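## Task

Pick up the small yellow sponge lying on the desk and set it down on the counter that stands beyond the shelving. The stacked cartons have to stay where they started, and the robot must not topple or be left leaning, or the attempt fails.

## Robot and tools

ROBOT. TidyBot++: a wheeled base 0.54 m long, 0.50 m wide and 0.38 m tall with four driven casters, carrying one seven-joint arm with a two-finger gripper. The shoulder sits 0.12 m ahead of the base centre and 0.68 m up. Two cameras: base_camera (fixed on the base, facing forward) and wrist_camera (looks along the hand). The arm begins folded, hand down, sticking out up to 0.08 m ahead of the base. A downward-pointing hand reaches at most about 0.94 m high, and only close in.

FRAMES. Base frame: origin on the floor below the base centre, x ahead, y to the left, z up, metres. Odometry frame: where the base frame was when the scene began. hand_pose is the point between the finger pads, in the base frame; the hand's own z axis runs out along the fingers, and the fingers close along its y axis.

move. One call carries one action plus the options cameras and blocking.
- base: an object of offsets measured from where the base stands when the command starts, along its own axes at that moment. translate_m: metres, forward positive, -2 to 2. strafe_m: metres, left positive, -2 to 2. rotate_rad: radians, counter-clockwise seen from above positive, -6.3 to 6.3. Translate and strafe together form one straight drive.
- joints: absolute targets keyed by name, radians unless noted. joint_1_rad (any angle; positive turns the arm clockwise from above, the reverse of rotate_rad), joint_2_rad shoulder -2.249 to 2.249 (0 = upper arm vertical), joint_3_rad any angle, joint_4_rad elbow -2.579 to 2.579 (0 = straight), joint_5_rad any angle, joint_6_rad wrist -2.099 to 2.099, joint_7_rad any angle (hand roll; 1.57 with hand down spreads fingers left-right), gripper_pos 0 (open, about 85 mm gap) to 1 (closed, squeezing 100-150 N). Unbounded joints go the short way; turn beyond half a revolution in steps. Done tolerances: ±0.039 for joints 1-4, ±0.095 for 5-7, ±0.03 gripper.
- target: one list of seven numbers, an absolute hand pose in the base frame: x, y, z in metres, then quaternion qw, qx, qy, qz, in the same form hand_pose prints. With target, joints may contain only gripper_pos. The controller chooses the joint angles itself, may swing the elbow, may curve or overshoot, and ignores obstacles. To nudge, add (wanted minus measured hand_pose) to the last target's x, y, z. To hold still while carrying something, resend hand_target, not hand_pose.
- speeds: optional caps for this action only, keyed translate_m or strafe_m (0.05 to 0.5 m/s; give only one when driving diagonally) and rotate_rad (0.1 to 1.57 rad/s).
- cameras: list from base_camera, wrist_camera, all; omitted means all, [] means none.
- blocking: true or omitted waits until everything is at rest; false returns in about half a second while motion continues.
Unknown keys make a call invalid; out-of-range values get it refused, and after a refusal or an unplanned stop the remaining calls in that reply are skipped.

wait(seconds 0 to 10, cameras): lets the sim run without new commands and reports state; ends early once running moves settle. stop(cameras): brakes all running motions; braked ones read stopped and keep holding. zoom_image(camera, region [x0, y0, x1, y1] in pixels, top-left origin, at most 504 by 504): enlarges part of that camera's newest image. read_manual(section "licences"): licence text only. finished_scene(scene): ends the current scene, given by its number; the object must already sit in place unaided.

RESULT LINES. pictures: camera order of the images. move: done, or the worst status. base_status, joint_status, hand_status: done, moving, off_target (rested short, may still push), not_followed, stopped, contact_stop, time_out, torque_fault, limit_stop_at_motor_heat. "joint command not followed" with a cause means self-collision was predicted; "pose unreachable" means a target was withheld. hand_target: where the hand would be with joints on target; a load makes it hang below. base_odometry (x, y, heading in rad, left positive) counts wheel turns only, so slip looks like travel. base_tilt in degrees, forward and right positive. motor_effort: percent of maximum with the peak in brackets. joint_positions, Motor temperatures (one per arm joint), on_its_own, earlier move, ARM HIT, MOTOR HOT (60 °C; at 75 °C the arm goes limp for 30-60 s).

PRACTICE. Carried weight makes the arm sag; correct by adding the error to commands, and never command a loaded joint to its current reading. Friction leaves small errors; repeated equal targets do nothing. When a held object touches down, hand_pose stops falling while commands keep going lower, with only small effort change. Open the gripper to release only after the object rests on the surface.

AVOID. Dropping or releasing a moving object, slamming, hard hits, heavy pushes, strong pulls or twists on the gripper, squeezing hard on something still resting on a surface. Driving with the arm caught on furniture above about 0.6 m, pushing sideways on a raised hand, or reaching far out from folded over nearby furniture can tip the robot; back off or retract the arm to right a lean. Driving the arm into things causes torque faults (arm frozen 10 s). Knocking the stacked cartons fails the job.

Each tool is called after "Emit:" in YAML: its name, and indented under it one key for each argument.

## Session

Emit:
move:
  joints: {"joint_6_rad":0.5}

Scene clock: 1.97 s.
Motor temperatures (°C): [31 27 26 25 35 31 40]
move: done
base_odometry: x=+0.000 y=+0.000 heading=+0.000
base_tilt: forward=+0.2 right=+0.2
base_status: not commanded
joint_positions: joint_1_rad=+0.014 joint_2_rad=-0.320 joint_3_rad=+3.134 joint_4_rad=-2.521 joint_5_rad=+0.005 joint_6_rad=+0.466 joint_7_rad=+1.542 gripper_pos=+0.000
joint_status: all done
motor_effort: joint_1_rad=+0(1) joint_2_rad=-7(7) joint_3_rad=+0(1) joint_4_rad=+19(19) joint_5_rad=+1(1) joint_6_rad=+8(9) joint_7_rad=-1(1)
hand_pose: x=+0.5478 y=-0.0008 z=+0.8449 quat_wxyz=(-0.005, +0.763, -0.011, +0.647) (m; base frame)
hand_target: x=+0.5489 y=-0.0007 z=+0.8543 quat_wxyz=(-0.006, +0.752, -0.010, +0.659) (m; base frame)
hand_status: not commanded
pictures: base_camera, wrist_camera
Images, in order (width x height): base_camera 644x364, wrist_camera 644x476.

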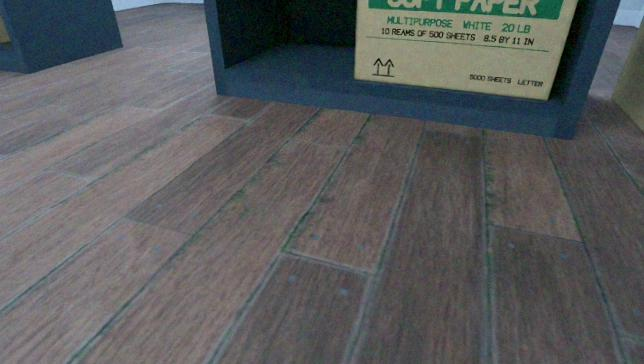

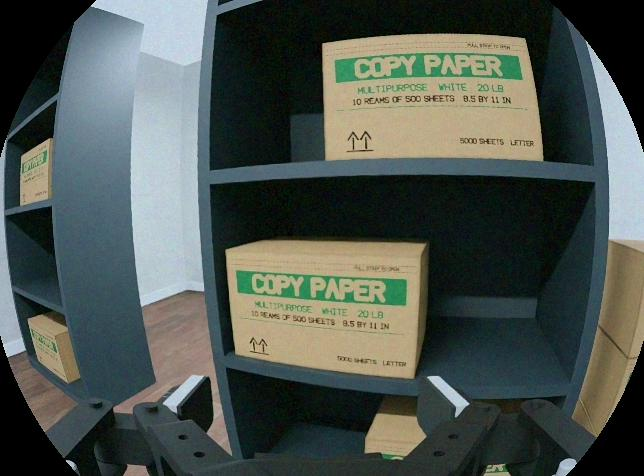

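Emit:
move:
  base: {"rotate_rad":1.3}
  joints: {"joint_6_rad":0.4}

Emit:
move:
  base: {"rotate_rad":1.3}

Emit:
move:
  base: {"rotate_rad":1.3}

Emit:
move:
  base: {"rotate_rad":1.2}

Scene clock: 11.67 s.
Motor temperatures (°C): [31 27 26 25 35 31 40]
move: done
base_odometry: x=+0.000 y=+0.000 heading=+1.300
base_tilt: forward=+0.2 right=+0.2
base_status: done
joint_positions: joint_1_rad=+0.014 joint_2_rad=-0.320 joint_3_rad=+3.134 joint_4_rad=-2.521 joint_5_rad=+0.005 joint_6_rad=+0.405 joint_7_rad=+1.542 gripper_pos=+0.000
joint_status: all done
motor_effort: joint_1_rad=+1(2) joint_2_rad=-6(9) joint_3_rad=+0(1) joint_4_rad=+18(21) joint_5_rad=+0(1) joint_6_rad=+9(10) joint_7_rad=+0(1)
hand_pose: x=+0.5441 y=-0.0009 z=+0.8263 quat_wxyz=(-0.005, +0.782, -0.011, +0.623) (m; base frame)
hand_target: x=+0.5432 y=-0.0009 z=+0.8237 quat_wxyz=(-0.005, +0.784, -0.011, +0.620) (m; base frame)
hand_status: not commanded
pictures: base_camera, wrist_camera
Images, in order (width x height): base_camera 644x364, wrist_camera 644x476.

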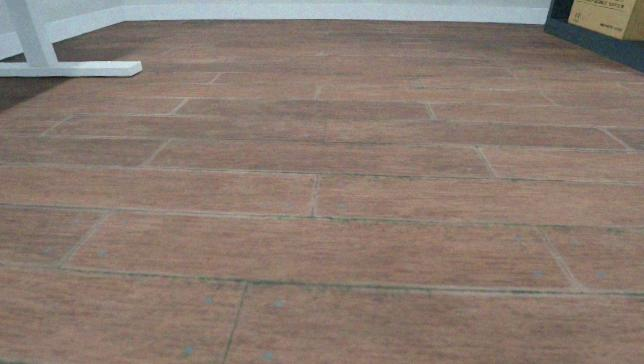

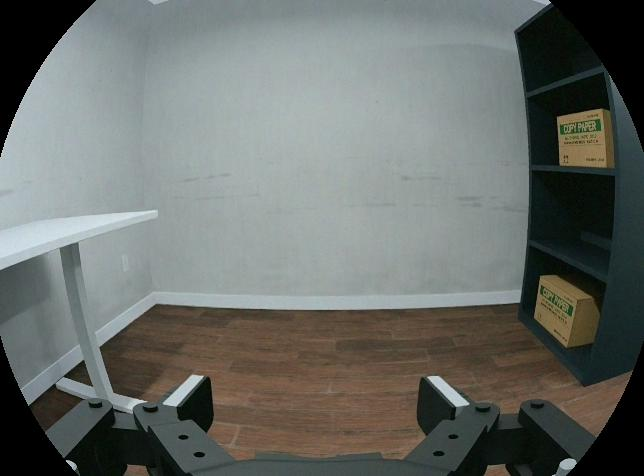

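Scene clock: 13.80 s.
Motor temperatures (°C): [31 27 26 25 35 31 40]
move: done
base_odometry: x=+0.000 y=+0.000 heading=+2.600
base_tilt: forward=+0.2 right=+0.2
base_status: done
joint_positions: joint_1_rad=+0.014 joint_2_rad=-0.320 joint_3_rad=+3.134 joint_4_rad=-2.521 joint_5_rad=+0.005 joint_6_rad=+0.405 joint_7_rad=+1.542 gripper_pos=+0.000
joint_status: not commanded
motor_effort: joint_1_rad=+1(2) joint_2_rad=-7(8) joint_3_rad=+0(1) joint_4_rad=+19(19) joint_5_rad=+1(1) joint_6_rad=+8(9) joint_7_rad=+0(1)
hand_pose: x=+0.5441 y=-0.0009 z=+0.8263 quat_wxyz=(-0.005, +0.782, -0.011, +0.623) (m; base frame)
hand_target: x=+0.5432 y=-0.0009 z=+0.8237 quat_wxyz=(-0.005, +0.784, -0.011, +0.620) (m; base frame)
hand_status: not commanded
pictures: base_camera, wrist_camera
Images, in order (width x height): base_camera 644x364, wrist_camera 644x476.

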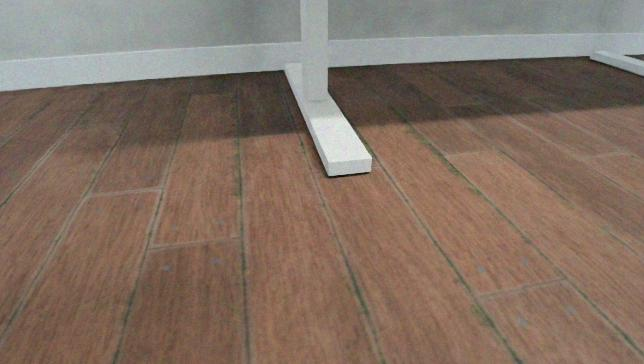

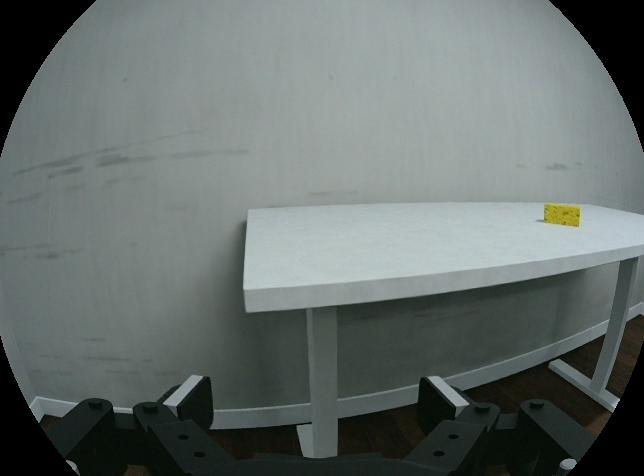

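Scene clock: 15.93 s.
Motor temperatures (°C): [31 27 26 25 35 31 40]
move: done
base_odometry: x=+0.000 y=+0.000 heading=-2.384
base_tilt: forward=+0.2 right=+0.2
base_status: done
joint_positions: joint_1_rad=+0.014 joint_2_rad=-0.320 joint_3_rad=+3.134 joint_4_rad=-2.521 joint_5_rad=+0.005 joint_6_rad=+0.405 joint_7_rad=+1.542 gripper_pos=+0.000
joint_status: not commanded
motor_effort: joint_1_rad=+0(2) joint_2_rad=-7(8) joint_3_rad=+0(2) joint_4_rad=+19(19) joint_5_rad=+1(2) joint_6_rad=+8(9) joint_7_rad=-1(1)
hand_pose: x=+0.5441 y=-0.0009 z=+0.8263 quat_wxyz=(-0.005, +0.782, -0.011, +0.623) (m; base frame)
hand_target: x=+0.5432 y=-0.0009 z=+0.8237 quat_wxyz=(-0.005, +0.784, -0.011, +0.620) (m; base frame)
hand_status: not commanded
pictures: base_camera, wrist_camera
Images, in order (width x height): base_camera 644x364, wrist_camera 644x476.

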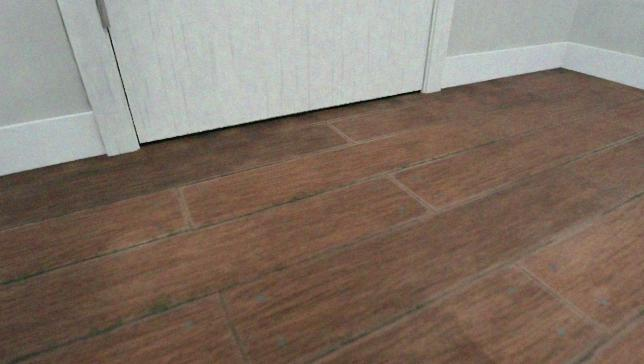

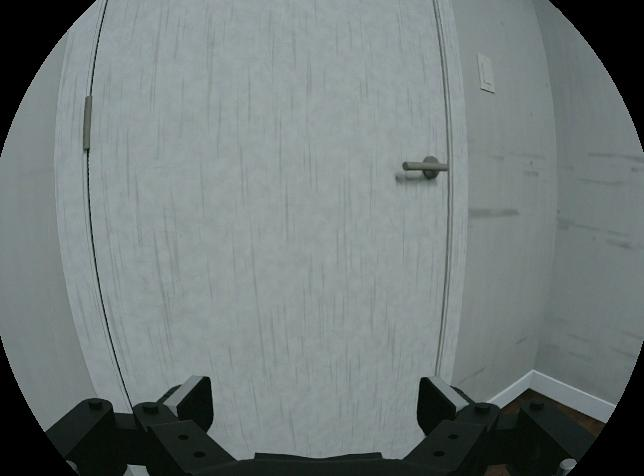

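Scene clock: 17.97 s.
Motor temperatures (°C): [31 27 26 25 35 31 40]
move: done
base_odometry: x=+0.000 y=+0.000 heading=-1.184
base_tilt: forward=+0.2 right=+0.2
base_status: done
joint_positions: joint_1_rad=+0.014 joint_2_rad=-0.320 joint_3_rad=+3.134 joint_4_rad=-2.521 joint_5_rad=+0.005 joint_6_rad=+0.405 joint_7_rad=+1.542 gripper_pos=+0.000
joint_status: not commanded
motor_effort: joint_1_rad=+0(2) joint_2_rad=-7(8) joint_3_rad=+0(2) joint_4_rad=+19(19) joint_5_rad=+1(1) joint_6_rad=+9(9) joint_7_rad=+0(1)
hand_pose: x=+0.5441 y=-0.0009 z=+0.8263 quat_wxyz=(-0.005, +0.782, -0.011, +0.623) (m; base frame)
hand_target: x=+0.5432 y=-0.0009 z=+0.8237 quat_wxyz=(-0.005, +0.784, -0.011, +0.620) (m; base frame)
hand_status: not commanded
pictures: base_camera, wrist_camera
Images, in order (width x height): base_camera 644x364, wrist_camera 644x476.

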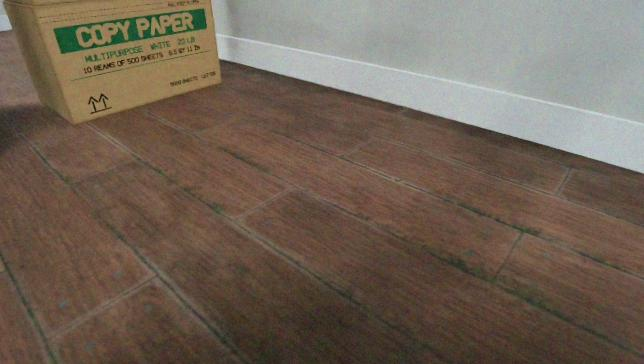

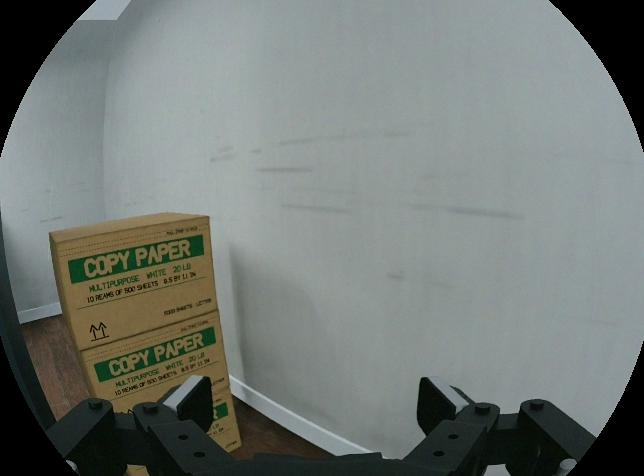

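Emit:
move:
  base: {"rotate_rad":-3.0}

Emit:
move:
  base: {"rotate_rad":-1.65}

Scene clock: 26.63 s.
Motor temperatures (°C): [31 27 26 25 35 31 40]
move: done
base_odometry: x=+0.000 y=+0.000 heading=+2.100
base_tilt: forward=+0.2 right=+0.2
base_status: done
joint_positions: joint_1_rad=+0.014 joint_2_rad=-0.320 joint_3_rad=+3.134 joint_4_rad=-2.521 joint_5_rad=+0.005 joint_6_rad=+0.405 joint_7_rad=+1.542 gripper_pos=+0.000
joint_status: not commanded
motor_effort: joint_1_rad=+0(2) joint_2_rad=-6(8) joint_3_rad=+0(2) joint_4_rad=+19(19) joint_5_rad=+1(2) joint_6_rad=+8(10) joint_7_rad=-1(1)
hand_pose: x=+0.5441 y=-0.0009 z=+0.8263 quat_wxyz=(-0.005, +0.782, -0.011, +0.623) (m; base frame)
hand_target: x=+0.5432 y=-0.0009 z=+0.8237 quat_wxyz=(-0.005, +0.784, -0.011, +0.620) (m; base frame)
hand_status: not commanded
pictures: base_camera, wrist_camera
Images, in order (width x height): base_camera 644x364, wrist_camera 644x476.

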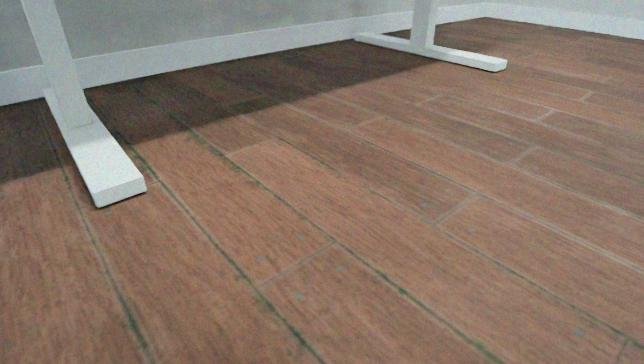

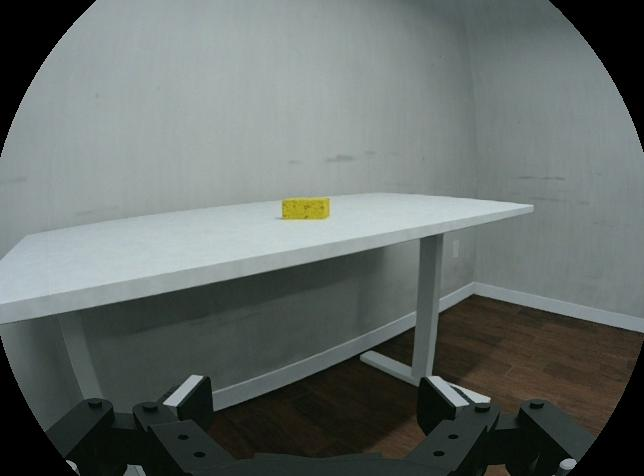

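Scene clock: 28.97 s.
Motor temperatures (°C): [31 27 26 25 35 31 40]
move: done
base_odometry: x=+0.000 y=+0.000 heading=+0.450
base_tilt: forward=+0.2 right=+0.2
base_status: done
joint_positions: joint_1_rad=+0.014 joint_2_rad=-0.320 joint_3_rad=+3.134 joint_4_rad=-2.521 joint_5_rad=+0.005 joint_6_rad=+0.405 joint_7_rad=+1.542 gripper_pos=+0.000
joint_status: not commanded
motor_effort: joint_1_rad=+0(2) joint_2_rad=-7(8) joint_3_rad=+0(1) joint_4_rad=+19(19) joint_5_rad=+1(2) joint_6_rad=+8(9) joint_7_rad=+0(1)
hand_pose: x=+0.5441 y=-0.0009 z=+0.8263 quat_wxyz=(-0.005, +0.782, -0.011, +0.623) (m; base frame)
hand_target: x=+0.5432 y=-0.0009 z=+0.8237 quat_wxyz=(-0.005, +0.784, -0.011, +0.620) (m; base frame)
hand_status: not commanded
pictures: base_camera, wrist_camera
Images, in order (width x height): base_camera 644x364, wrist_camera 644x476.

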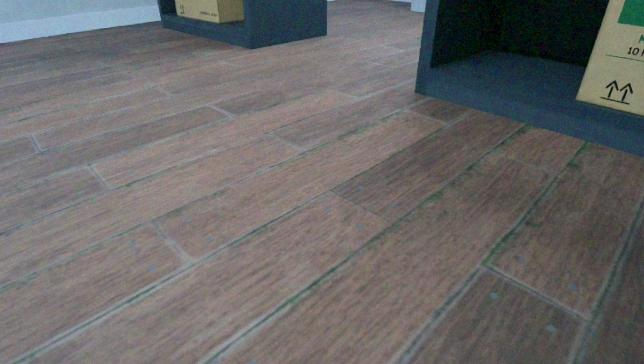

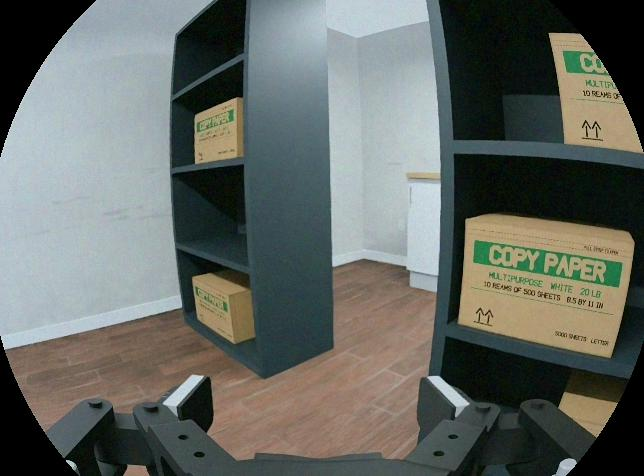

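Emit:
move:
  base: {"rotate_rad":2.42}

Emit:
move:
  base: {"strafe_m":-0.5}

Scene clock: 64.20 s.
Motor temperatures (°C): [31 27 26 26 35 31 40]
move: done
base_odometry: x=+0.000 y=+0.000 heading=+2.870
base_tilt: forward=+0.2 right=+0.2
base_status: done
joint_positions: joint_1_rad=+0.014 joint_2_rad=-0.320 joint_3_rad=+3.134 joint_4_rad=-2.521 joint_5_rad=+0.005 joint_6_rad=+0.405 joint_7_rad=+1.542 gripper_pos=+0.000
joint_status: not commanded
motor_effort: joint_1_rad=+0(2) joint_2_rad=-7(8) joint_3_rad=+0(2) joint_4_rad=+19(19) joint_5_rad=+1(2) joint_6_rad=+8(9) joint_7_rad=-1(1)
hand_pose: x=+0.5441 y=-0.0009 z=+0.8263 quat_wxyz=(-0.005, +0.782, -0.011, +0.623) (m; base frame)
hand_target: x=+0.5432 y=-0.0009 z=+0.8237 quat_wxyz=(-0.005, +0.784, -0.011, +0.620) (m; base frame)
hand_status: not commanded
pictures: base_camera, wrist_camera
Images, in order (width x height): base_camera 644x364, wrist_camera 644x476.

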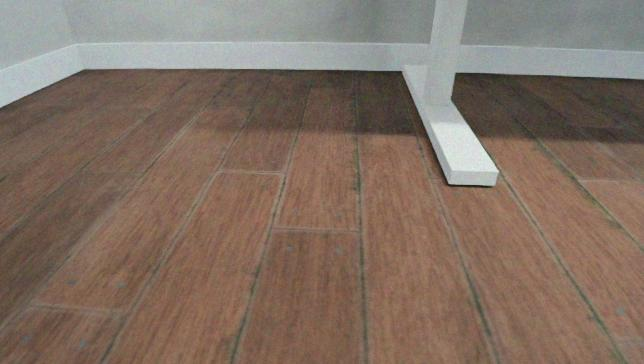

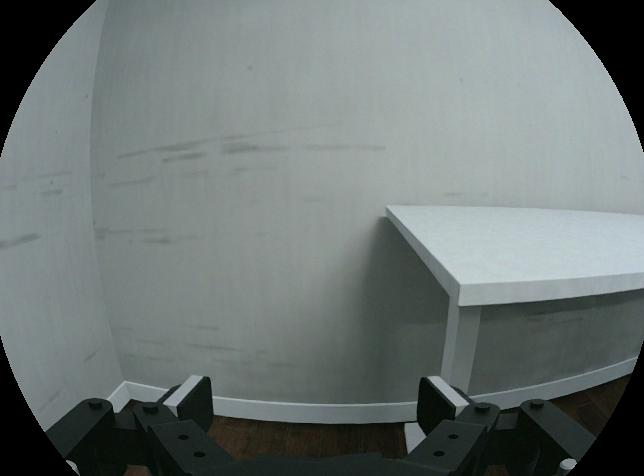

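Scene clock: 66.57 s.
Motor temperatures (°C): [31 27 26 26 35 31 40]
move: done
base_odometry: x=+0.134 y=+0.482 heading=+2.870
base_tilt: forward=+0.2 right=+0.2
base_status: done
joint_positions: joint_1_rad=+0.014 joint_2_rad=-0.320 joint_3_rad=+3.134 joint_4_rad=-2.521 joint_5_rad=+0.005 joint_6_rad=+0.405 joint_7_rad=+1.542 gripper_pos=+0.000
joint_status: not commanded
motor_effort: joint_1_rad=+0(1) joint_2_rad=-7(7) joint_3_rad=+0(2) joint_4_rad=+19(19) joint_5_rad=+1(1) joint_6_rad=+8(9) joint_7_rad=+0(1)
hand_pose: x=+0.5441 y=-0.0009 z=+0.8263 quat_wxyz=(-0.005, +0.782, -0.011, +0.623) (m; base frame)
hand_target: x=+0.5432 y=-0.0009 z=+0.8237 quat_wxyz=(-0.005, +0.784, -0.011, +0.620) (m; base frame)
hand_status: not commanded
pictures: base_camera, wrist_camera
Images, in order (width x height): base_camera 644x364, wrist_camera 644x476.

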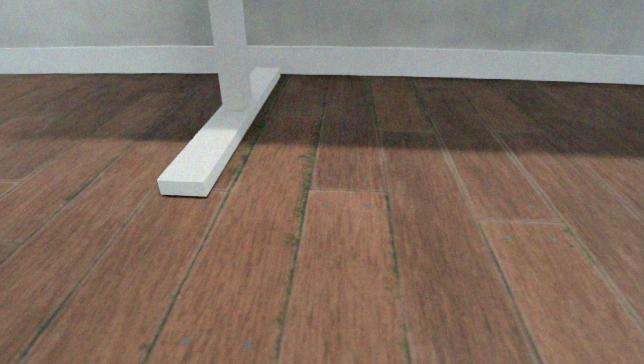

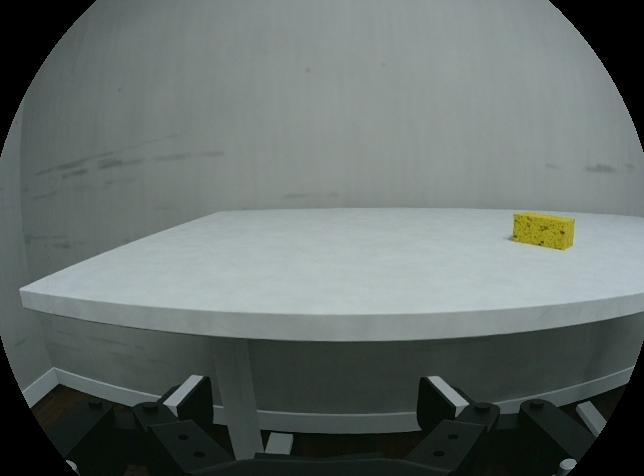

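Emit:
move:
  base: {"strafe_m":-0.45}

Scene clock: 77.20 s.
Motor temperatures (°C): [31 27 26 26 35 31 40]
move: done
base_odometry: x=+0.255 y=+0.915 heading=+2.870
base_tilt: forward=+0.2 right=+0.2
base_status: done
joint_positions: joint_1_rad=+0.014 joint_2_rad=-0.320 joint_3_rad=+3.134 joint_4_rad=-2.521 joint_5_rad=+0.005 joint_6_rad=+0.405 joint_7_rad=+1.542 gripper_pos=+0.000
joint_status: not commanded
motor_effort: joint_1_rad=+0(1) joint_2_rad=-6(8) joint_3_rad=+0(2) joint_4_rad=+19(19) joint_5_rad=+1(1) joint_6_rad=+8(9) joint_7_rad=+0(1)
hand_pose: x=+0.5441 y=-0.0009 z=+0.8263 quat_wxyz=(-0.005, +0.782, -0.011, +0.623) (m; base frame)
hand_target: x=+0.5432 y=-0.0009 z=+0.8237 quat_wxyz=(-0.005, +0.784, -0.011, +0.620) (m; base frame)
hand_status: not commanded
pictures: base_camera, wrist_camera
Images, in order (width x height): base_camera 644x364, wrist_camera 644x476.

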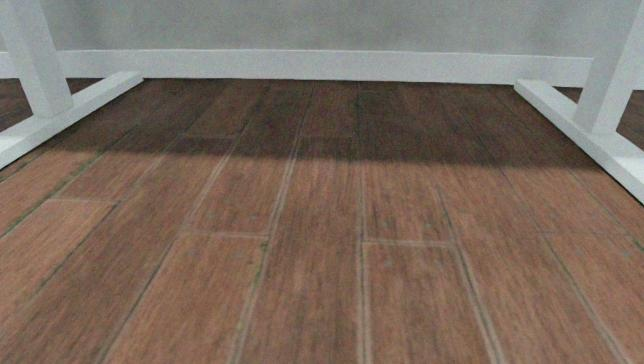

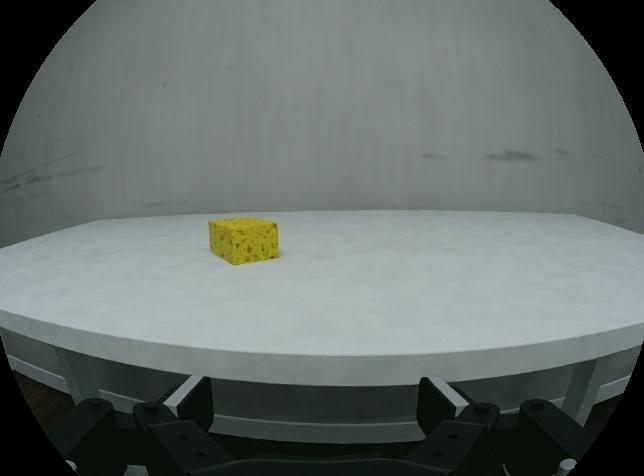

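Emit:
move:
  target: [0.47, 0.05, 0.92, 0, 1, 0, 0]

Scene clock: 93.77 s.
Motor temperatures (°C): [31 27 26 26 35 31 40]
move: done
base_odometry: x=+0.255 y=+0.915 heading=+2.870
base_tilt: forward=+0.2 right=+0.2
base_status: not commanded
joint_positions: joint_1_rad=-0.113 joint_2_rad=+0.154 joint_3_rad=+3.134 joint_4_rad=-0.975 joint_5_rad=+0.005 joint_6_rad=-1.966 joint_7_rad=+1.510 gripper_pos=+0.000
joint_status: not commanded
motor_effort: joint_1_rad=+1(1) joint_2_rad=-20(21) joint_3_rad=+0(1) joint_4_rad=+15(21) joint_5_rad=+0(1) joint_6_rad=+1(9) joint_7_rad=-1(1)
hand_pose: x=+0.4795 y=+0.0431 z=+0.9210 quat_wxyz=(+0.000, +0.999, +0.028, +0.023) (m; base frame)
hand_target: x=+0.4700 y=+0.0500 z=+0.9200 quat_wxyz=(+0.000, +1.000, +0.000, +0.000) (m; base frame)
hand_status: done (0.012 m and 4.2 deg from the pose sent, 0.130 m and 77.1 deg at the start)
pictures: base_camera, wrist_camera
Images, in order (width x height): base_camera 644x364, wrist_camera 644x476.

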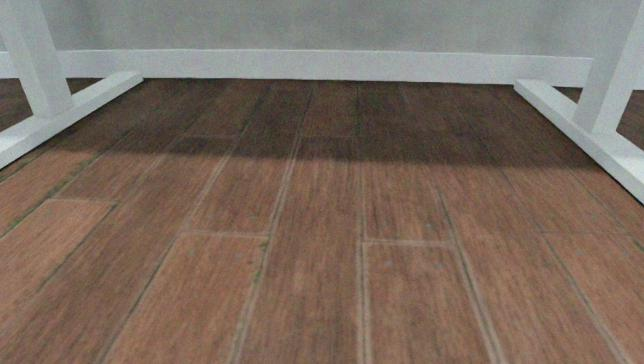

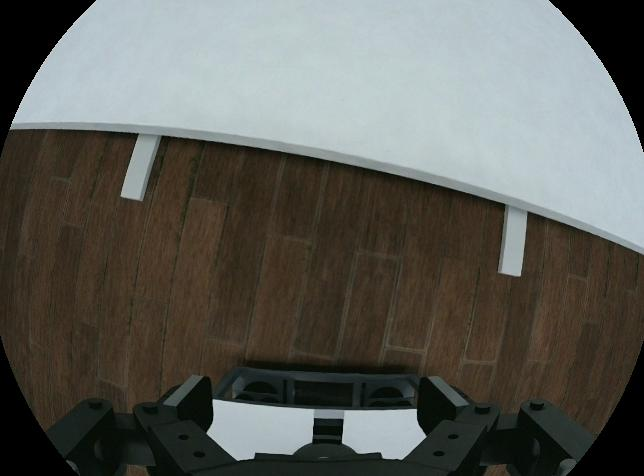

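Emit:
move:
  base: {"translate_m":0.25,"strafe_m":0.05}

Scene clock: 99.60 s.
Motor temperatures (°C): [31 27 26 26 35 31 40]
move: done
base_odometry: x=+0.001 y=+0.934 heading=+2.870
base_tilt: forward=+0.2 right=+0.2
base_status: done
joint_positions: joint_1_rad=-0.114 joint_2_rad=+0.175 joint_3_rad=+3.134 joint_4_rad=-0.973 joint_5_rad=+0.005 joint_6_rad=-1.973 joint_7_rad=+1.510 gripper_pos=+0.000
joint_status: not commanded
motor_effort: joint_1_rad=+0(1) joint_2_rad=-22(25) joint_3_rad=+0(1) joint_4_rad=+15(16) joint_5_rad=+1(1) joint_6_rad=+1(2) joint_7_rad=+0(1)
hand_pose: x=+0.4825 y=+0.0439 z=+0.9139 quat_wxyz=(+0.001, +1.000, +0.029, +0.010) (m; base frame)
hand_target: x=+0.4700 y=+0.0500 z=+0.9200 quat_wxyz=(+0.000, +1.000, +0.000, +0.000) (m; base frame)
hand_status: not commanded
pictures: base_camera, wrist_camera
Images, in order (width x height): base_camera 644x364, wrist_camera 644x476.

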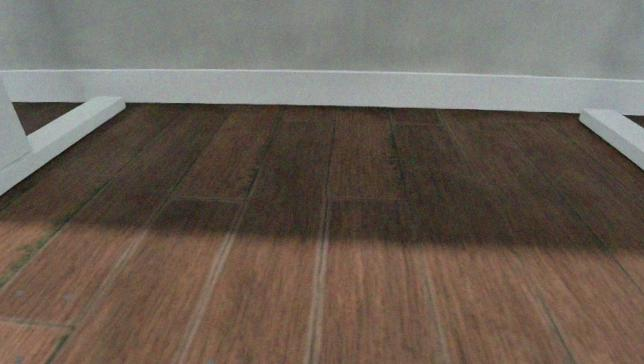

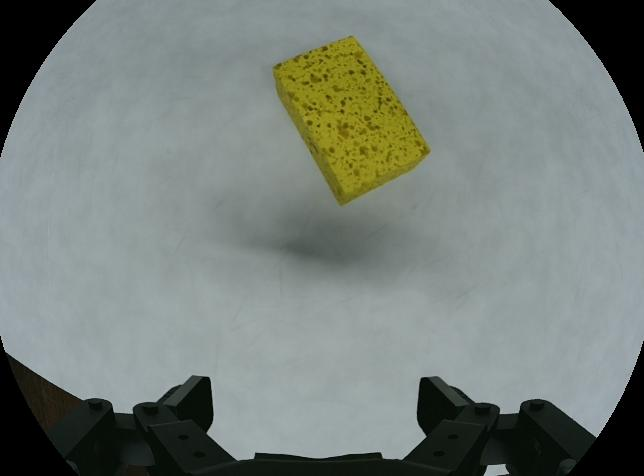

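Emit:
move:
  base: {"translate_m":0.08}
  cameras: []

Emit:
move:
  target: [0.54, 0.025, 0.86, 0, 0.964, 0.267, 0]

Scene clock: 118.13 s.
Motor temperatures (°C): [31 27 26 26 35 31 40]
move: done
base_odometry: x=-0.076 y=+0.956 heading=+2.870
base_tilt: forward=+0.2 right=+0.2
base_status: done
joint_positions: joint_1_rad=-0.115 joint_2_rad=+0.181 joint_3_rad=+3.134 joint_4_rad=-0.973 joint_5_rad=+0.005 joint_6_rad=-1.975 joint_7_rad=+1.509 gripper_pos=+0.000
joint_status: not commanded
motor_effort: joint_1_rad=+0(1) joint_2_rad=-22(25) joint_3_rad=-1(1) joint_4_rad=+15(16) joint_5_rad=+1(1) joint_6_rad=+1(1) joint_7_rad=-1(1)
hand_pose: x=+0.4834 y=+0.0443 z=+0.9116 quat_wxyz=(+0.001, +1.000, +0.029, +0.006) (m; base frame)
hand_target: x=+0.4700 y=+0.0500 z=+0.9200 quat_wxyz=(+0.000, +1.000, +0.000, +0.000) (m; base frame)
hand_status: not commanded
pictures: none
No camera images: "cameras" was empty.

Scene clock: 119.50 s.
Motor temperatures (°C): [31 27 26 26 35 31 41]
move: done
base_odometry: x=-0.076 y=+0.956 heading=+2.870
base_tilt: forward=+0.2 right=+0.2
base_status: not commanded
joint_positions: joint_1_rad=-0.034 joint_2_rad=+0.295 joint_3_rad=+3.109 joint_4_rad=-0.987 joint_5_rad=+0.005 joint_6_rad=-1.883 joint_7_rad=+1.968 gripper_pos=+0.000
joint_status: not commanded
motor_effort: joint_1_rad=+0(1) joint_2_rad=-26(29) joint_3_rad=-1(2) joint_4_rad=+16(17) joint_5_rad=+1(1) joint_6_rad=+0(2) joint_7_rad=-1(1)
hand_pose: x=+0.5345 y=+0.0252 z=+0.8628 quat_wxyz=(-0.004, +0.973, +0.229, -0.011) (m; base frame)
hand_target: x=+0.5400 y=+0.0250 z=+0.8600 quat_wxyz=(+0.000, +0.964, +0.267, +0.000) (m; base frame)
hand_status: done (0.006 m and 4.7 deg from the pose sent, 0.079 m and 27.6 deg at the start)
pictures: base_camera, wrist_camera
Images, in order (width x height): base_camera 644x364, wrist_camera 644x476.

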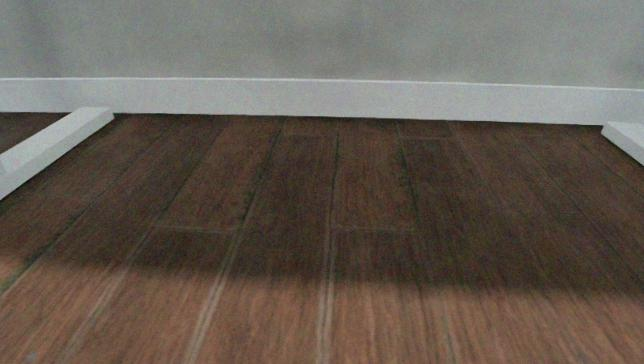

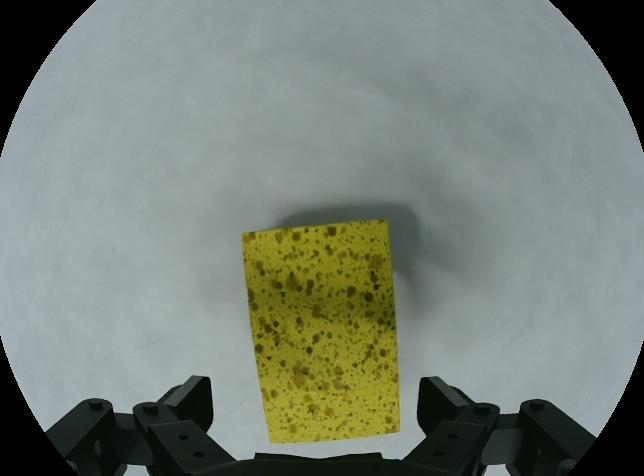

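Emit:
move:
  target: [0.545, 0.025, 0.79, 0, 0.952, 0.305, 0]
  cameras: ["wrist_camera"]

Scene clock: 127.00 s.
Motor temperatures (°C): [31 27 26 26 35 31 41]
move: off_target
base_odometry: x=-0.076 y=+0.956 heading=+2.870
base_tilt: forward=+0.2 right=+0.2
base_status: not commanded
joint_positions: joint_1_rad=-0.024 joint_2_rad=+0.253 joint_3_rad=+3.093 joint_4_rad=-1.201 joint_5_rad=+0.005 joint_6_rad=-1.667 joint_7_rad=+2.037 gripper_pos=+0.000
joint_status: not commanded
motor_effort: joint_1_rad=+0(2) joint_2_rad=-17(27) joint_3_rad=-1(1) joint_4_rad=+12(17) joint_5_rad=+0(1) joint_6_rad=+1(1) joint_7_rad=+0(1)
hand_pose: x=+0.5414 y=+0.0286 z=+0.8147 quat_wxyz=(-0.002, +0.964, +0.266, +0.011) (m; base frame)
hand_target: x=+0.5450 y=+0.0250 z=+0.7900 quat_wxyz=(+0.000, +0.952, +0.305, +0.000) (m; base frame)
hand_status: off_target (0.025 m and 4.9 deg from the pose sent, 0.074 m and 9.2 deg at the start)
pictures: wrist_camera
Images, in order (width x height): wrist_camera 644x476.

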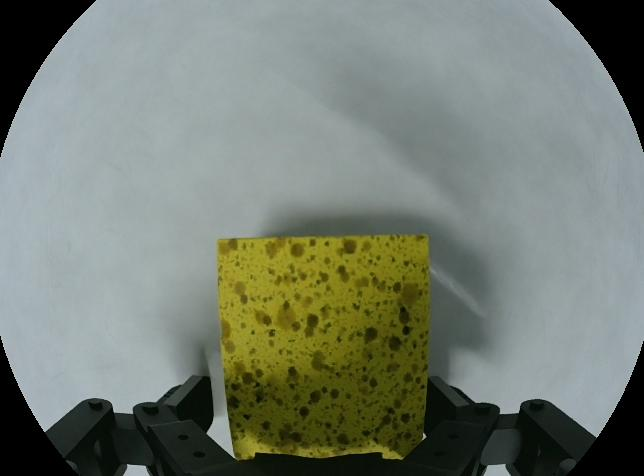

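Emit:
move:
  target: [0.545, 0.025, 0.82, 0, 0.952, 0.305, 0]
  cameras: ["wrist_camera"]

Emit:
move:
  joints: {"gripper_pos":0.45}
  cameras: ["wrist_camera"]

Scene clock: 137.63 s.
Motor temperatures (°C): [31 27 26 26 35 31 41]
move: done
base_odometry: x=-0.076 y=+0.956 heading=+2.870
base_tilt: forward=+0.2 right=+0.2
base_status: not commanded
joint_positions: joint_1_rad=-0.024 joint_2_rad=+0.280 joint_3_rad=+3.093 joint_4_rad=-1.162 joint_5_rad=+0.005 joint_6_rad=-1.686 joint_7_rad=+2.040 gripper_pos=+0.000
joint_status: not commanded
motor_effort: joint_1_rad=+1(1) joint_2_rad=-27(28) joint_3_rad=-1(1) joint_4_rad=+17(17) joint_5_rad=+0(1) joint_6_rad=+0(2) joint_7_rad=+0(1)
hand_pose: x=+0.5498 y=+0.0288 z=+0.8153 quat_wxyz=(-0.003, +0.964, +0.267, +0.007) (m; base frame)
hand_target: x=+0.5450 y=+0.0250 z=+0.8200 quat_wxyz=(+0.000, +0.952, +0.305, +0.000) (m; base frame)
hand_status: done (0.008 m and 4.7 deg from the pose sent, 0.007 m and 4.9 deg at the start)
pictures: wrist_camera
Images, in order (width x height): wrist_camera 644x476.

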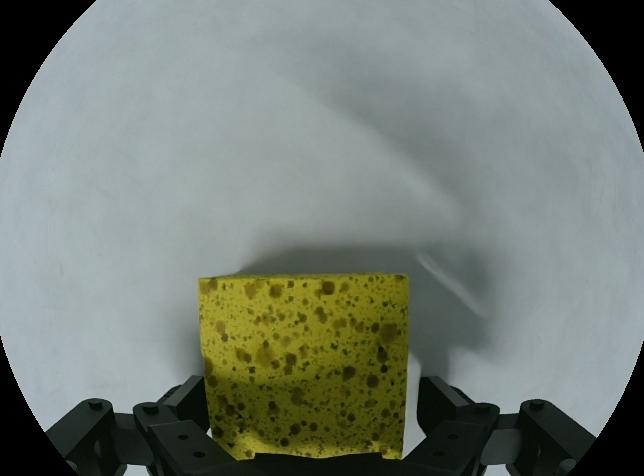

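Scene clock: 138.43 s.
Motor temperatures (°C): [31 27 26 26 35 31 41]
move: off_target
base_odometry: x=-0.076 y=+0.956 heading=+2.870
base_tilt: forward=+0.2 right=+0.2
base_status: not commanded
joint_positions: joint_1_rad=-0.024 joint_2_rad=+0.272 joint_3_rad=+3.091 joint_4_rad=-1.145 joint_5_rad=+0.005 joint_6_rad=-1.686 joint_7_rad=+2.040 gripper_pos=+0.414
joint_status: gripper_pos off_target (ended at +0.414, target +0.450)
motor_effort: joint_1_rad=+2(2) joint_2_rad=-22(26) joint_3_rad=+0(1) joint_4_rad=+13(17) joint_5_rad=+2(2) joint_6_rad=+1(2) joint_7_rad=-1(1)
hand_pose: x=+0.5530 y=+0.0299 z=+0.8248 quat_wxyz=(+0.000, +0.963, +0.267, +0.020) (m; base frame)
hand_target: x=+0.5450 y=+0.0250 z=+0.8200 quat_wxyz=(+0.000, +0.952, +0.305, +0.000) (m; base frame)
hand_status: not commanded
pictures: wrist_camera
Images, in order (width x height): wrist_camera 644x476.

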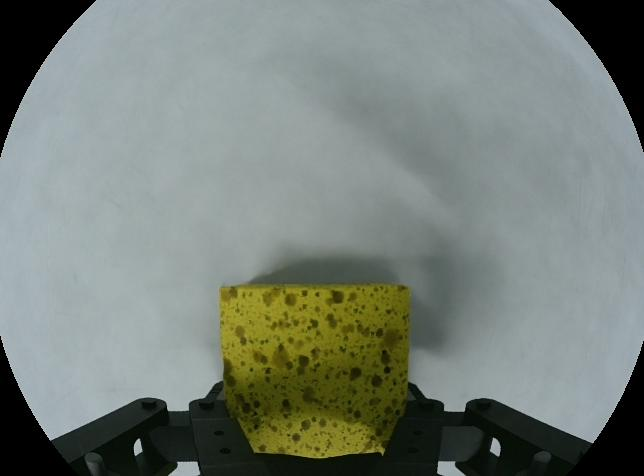

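Emit:
move:
  target: [0.5, 0.025, 0.92, 0, 0.952, 0.305, 0]
  cameras: ["wrist_camera"]

Scene clock: 143.70 s.
Motor temperatures (°C): [31 27 26 26 35 31 41]
move: done
base_odometry: x=-0.076 y=+0.956 heading=+2.870
base_tilt: forward=+0.2 right=+0.2
base_status: not commanded
joint_positions: joint_1_rad=-0.024 joint_2_rad=+0.262 joint_3_rad=+3.091 joint_4_rad=-0.876 joint_5_rad=+0.005 joint_6_rad=-1.990 joint_7_rad=+2.040 gripper_pos=+0.415
joint_status: not commanded
motor_effort: joint_1_rad=+0(1) joint_2_rad=-24(30) joint_3_rad=-1(1) joint_4_rad=+15(18) joint_5_rad=+0(2) joint_6_rad=+0(2) joint_7_rad=-1(1)
hand_pose: x=+0.5162 y=+0.0263 z=+0.9090 quat_wxyz=(-0.003, +0.964, +0.267, +0.008) (m; base frame)
hand_target: x=+0.5000 y=+0.0250 z=+0.9200 quat_wxyz=(+0.000, +0.952, +0.305, +0.000) (m; base frame)
hand_status: done (0.020 m and 4.6 deg from the pose sent, 0.109 m and 5.1 deg at the start)
pictures: wrist_camera
Images, in order (width x height): wrist_camera 644x476.

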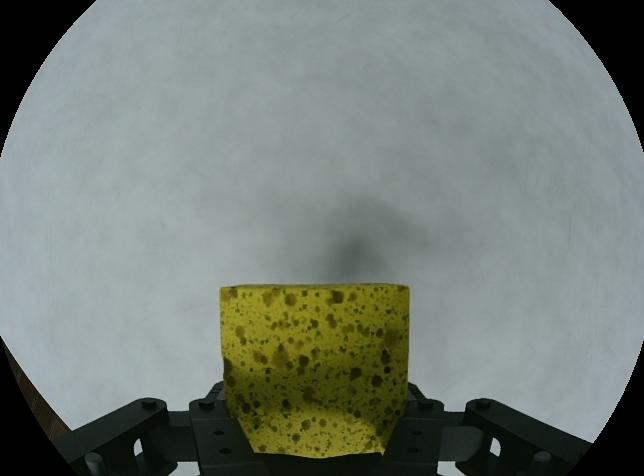

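Emit:
move:
  base: {"translate_m":-0.6}
  cameras: []

Emit:
move:
  base: {"rotate_rad":3.143}
  joints: {"joint_1_rad":0.0,"joint_2_rad":-0.32,"joint_3_rad":3.134,"joint_4_rad":-2.521,"joint_5_rad":0,"joint_6_rad":0.3,"joint_7_rad":1.542}

Scene clock: 154.87 s.
Motor temperatures (°C): [31 28 26 26 35 31 41]
move: done
base_odometry: x=+0.502 y=+0.795 heading=+2.870
base_tilt: forward=+0.2 right=+0.2
base_status: done
joint_positions: joint_1_rad=-0.024 joint_2_rad=+0.249 joint_3_rad=+3.091 joint_4_rad=-0.875 joint_5_rad=+0.005 joint_6_rad=-1.999 joint_7_rad=+2.040 gripper_pos=+0.415
joint_status: not commanded
motor_effort: joint_1_rad=+1(1) joint_2_rad=-24(28) joint_3_rad=-1(2) joint_4_rad=+15(16) joint_5_rad=+1(1) joint_6_rad=-1(2) joint_7_rad=+0(1)
hand_pose: x=+0.5104 y=+0.0260 z=+0.9147 quat_wxyz=(-0.002, +0.964, +0.267, +0.010) (m; base frame)
hand_target: x=+0.5000 y=+0.0250 z=+0.9200 quat_wxyz=(+0.000, +0.952, +0.305, +0.000) (m; base frame)
hand_status: not commanded
pictures: none
No camera images: "cameras" was empty.

Scene clock: 158.37 s.
Motor temperatures (°C): [31 28 26 26 35 31 41]
move: done
base_odometry: x=+0.502 y=+0.795 heading=-0.270
base_tilt: forward=+0.2 right=+0.2
base_status: done
joint_positions: joint_1_rad=-0.017 joint_2_rad=-0.298 joint_3_rad=+3.111 joint_4_rad=-2.498 joint_5_rad=+0.005 joint_6_rad=+0.262 joint_7_rad=+1.621 gripper_pos=+0.415
joint_status: all done
motor_effort: joint_1_rad=+0(3) joint_2_rad=-7(26) joint_3_rad=+0(3) joint_4_rad=+19(20) joint_5_rad=+0(2) joint_6_rad=+8(9) joint_7_rad=-1(2)
hand_pose: x=+0.5392 y=+0.0219 z=+0.7872 quat_wxyz=(+0.006, +0.823, +0.044, +0.566) (m; base frame)
hand_target: x=+0.5350 y=+0.0046 z=+0.7950 quat_wxyz=(-0.009, +0.814, -0.008, +0.581) (m; base frame)
hand_status: not commanded
pictures: base_camera, wrist_camera
Images, in order (width x height): base_camera 644x364, wrist_camera 644x476.

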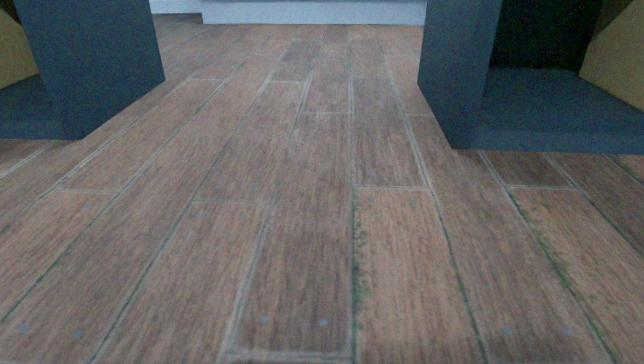

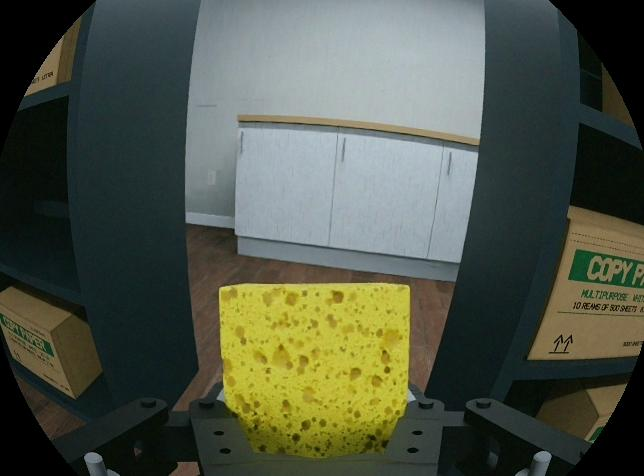

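Emit:
move:
  base: {"strafe_m":0.12}
  cameras: ["base_camera"]

Emit:
move:
  base: {"translate_m":1.6}

Scene clock: 172.60 s.
Motor temperatures (°C): [31 28 26 26 35 31 41]
move: done
base_odometry: x=+0.534 y=+0.910 heading=-0.269
base_tilt: forward=+0.2 right=+0.2
base_status: done
joint_positions: joint_1_rad=-0.014 joint_2_rad=-0.298 joint_3_rad=+3.116 joint_4_rad=-2.498 joint_5_rad=+0.005 joint_6_rad=+0.264 joint_7_rad=+1.620 gripper_pos=+0.415
joint_status: not commanded
motor_effort: joint_1_rad=+0(1) joint_2_rad=-7(8) joint_3_rad=+0(2) joint_4_rad=+19(19) joint_5_rad=+1(1) joint_6_rad=+8(9) joint_7_rad=-1(1)
hand_pose: x=+0.5397 y=+0.0190 z=+0.7879 quat_wxyz=(+0.007, +0.823, +0.041, +0.567) (m; base frame)
hand_target: x=+0.5350 y=+0.0046 z=+0.7950 quat_wxyz=(-0.009, +0.814, -0.008, +0.581) (m; base frame)
hand_status: not commanded
pictures: base_camera
Images, in order (width x height): base_camera 644x364.

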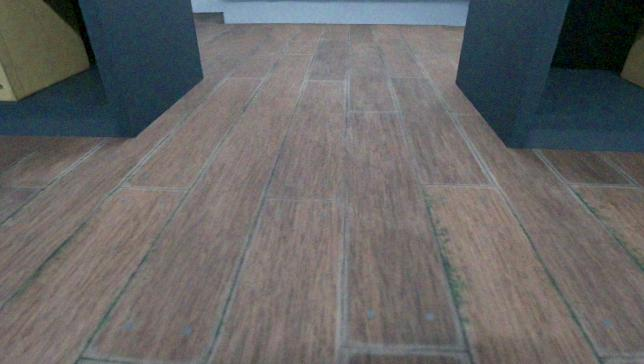

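Scene clock: 177.07 s.
Motor temperatures (°C): [31 28 26 26 35 31 41]
move: done
base_odometry: x=+2.076 y=+0.485 heading=-0.269
base_tilt: forward=+0.2 right=+0.2
base_status: done
joint_positions: joint_1_rad=-0.014 joint_2_rad=-0.307 joint_3_rad=+3.116 joint_4_rad=-2.501 joint_5_rad=+0.005 joint_6_rad=+0.267 joint_7_rad=+1.620 gripper_pos=+0.415
joint_status: not commanded
motor_effort: joint_1_rad=+0(1) joint_2_rad=-7(9) joint_3_rad=+0(1) joint_4_rad=+19(20) joint_5_rad=+1(1) joint_6_rad=+8(9) joint_7_rad=+0(1)
hand_pose: x=+0.5381 y=+0.0190 z=+0.7905 quat_wxyz=(+0.007, +0.820, +0.041, +0.570) (m; base frame)
hand_target: x=+0.5350 y=+0.0046 z=+0.7950 quat_wxyz=(-0.009, +0.814, -0.008, +0.581) (m; base frame)
hand_status: not commanded
pictures: base_camera, wrist_camera
Images, in order (width x height): base_camera 644x364, wrist_camera 644x476.

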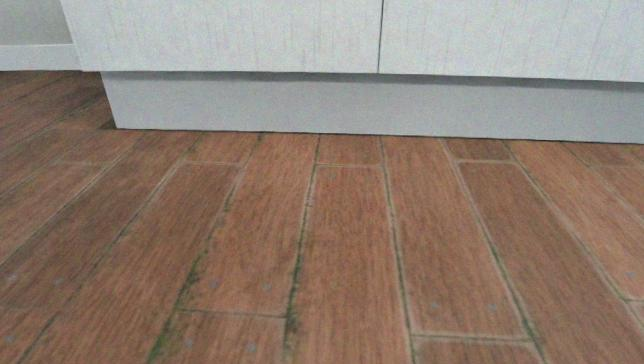

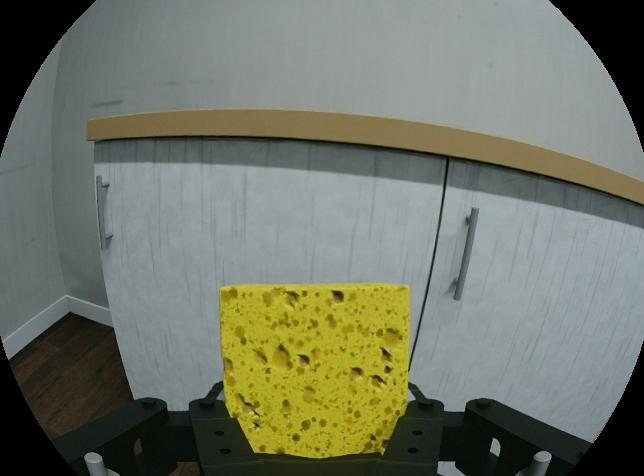

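Emit:
move:
  target: [0.5, 0, 1.08, 0, 0.924, 0, 0.383]

Scene clock: 189.60 s.
Motor temperatures (°C): [31 28 26 26 35 31 41]
move: done
base_odometry: x=+2.076 y=+0.485 heading=-0.269
base_tilt: forward=+0.2 right=+0.2
base_status: not commanded
joint_positions: joint_1_rad=-0.014 joint_2_rad=-0.203 joint_3_rad=+3.132 joint_4_rad=-1.063 joint_5_rad=+0.005 joint_6_rad=-1.442 joint_7_rad=+1.620 gripper_pos=+0.415
joint_status: not commanded
motor_effort: joint_1_rad=+0(1) joint_2_rad=-8(12) joint_3_rad=+0(1) joint_4_rad=+17(22) joint_5_rad=+1(1) joint_6_rad=+7(9) joint_7_rad=-1(1)
hand_pose: x=+0.5039 y=+0.0097 z=+1.0912 quat_wxyz=(+0.008, +0.912, +0.033, +0.408) (m; base frame)
hand_target: x=+0.5000 y=+0.0000 z=+1.0800 quat_wxyz=(+0.000, +0.924, +0.000, +0.383) (m; base frame)
hand_status: done (0.015 m and 5.0 deg from the pose sent, 0.293 m and 25.0 deg at the start)
pictures: base_camera, wrist_camera
Images, in order (width x height): base_camera 644x364, wrist_camera 644x476.

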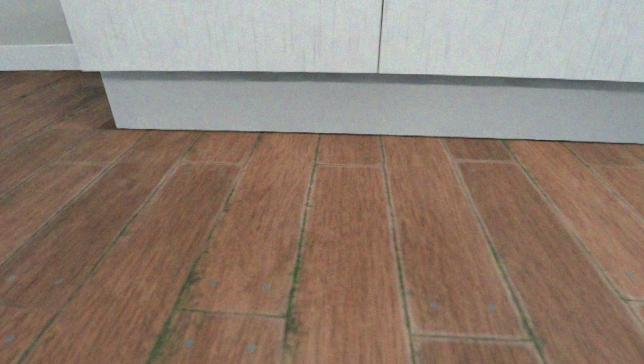

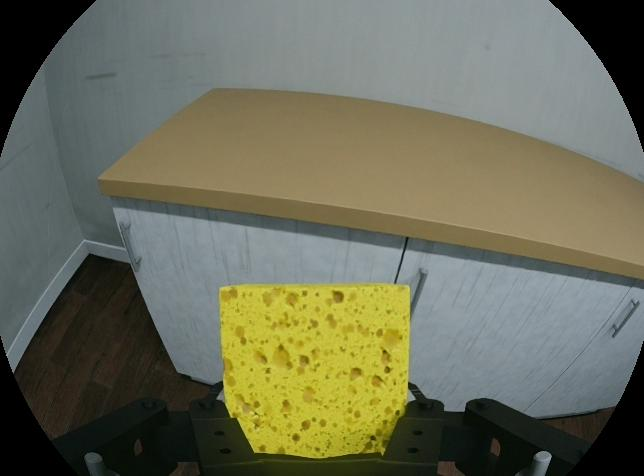

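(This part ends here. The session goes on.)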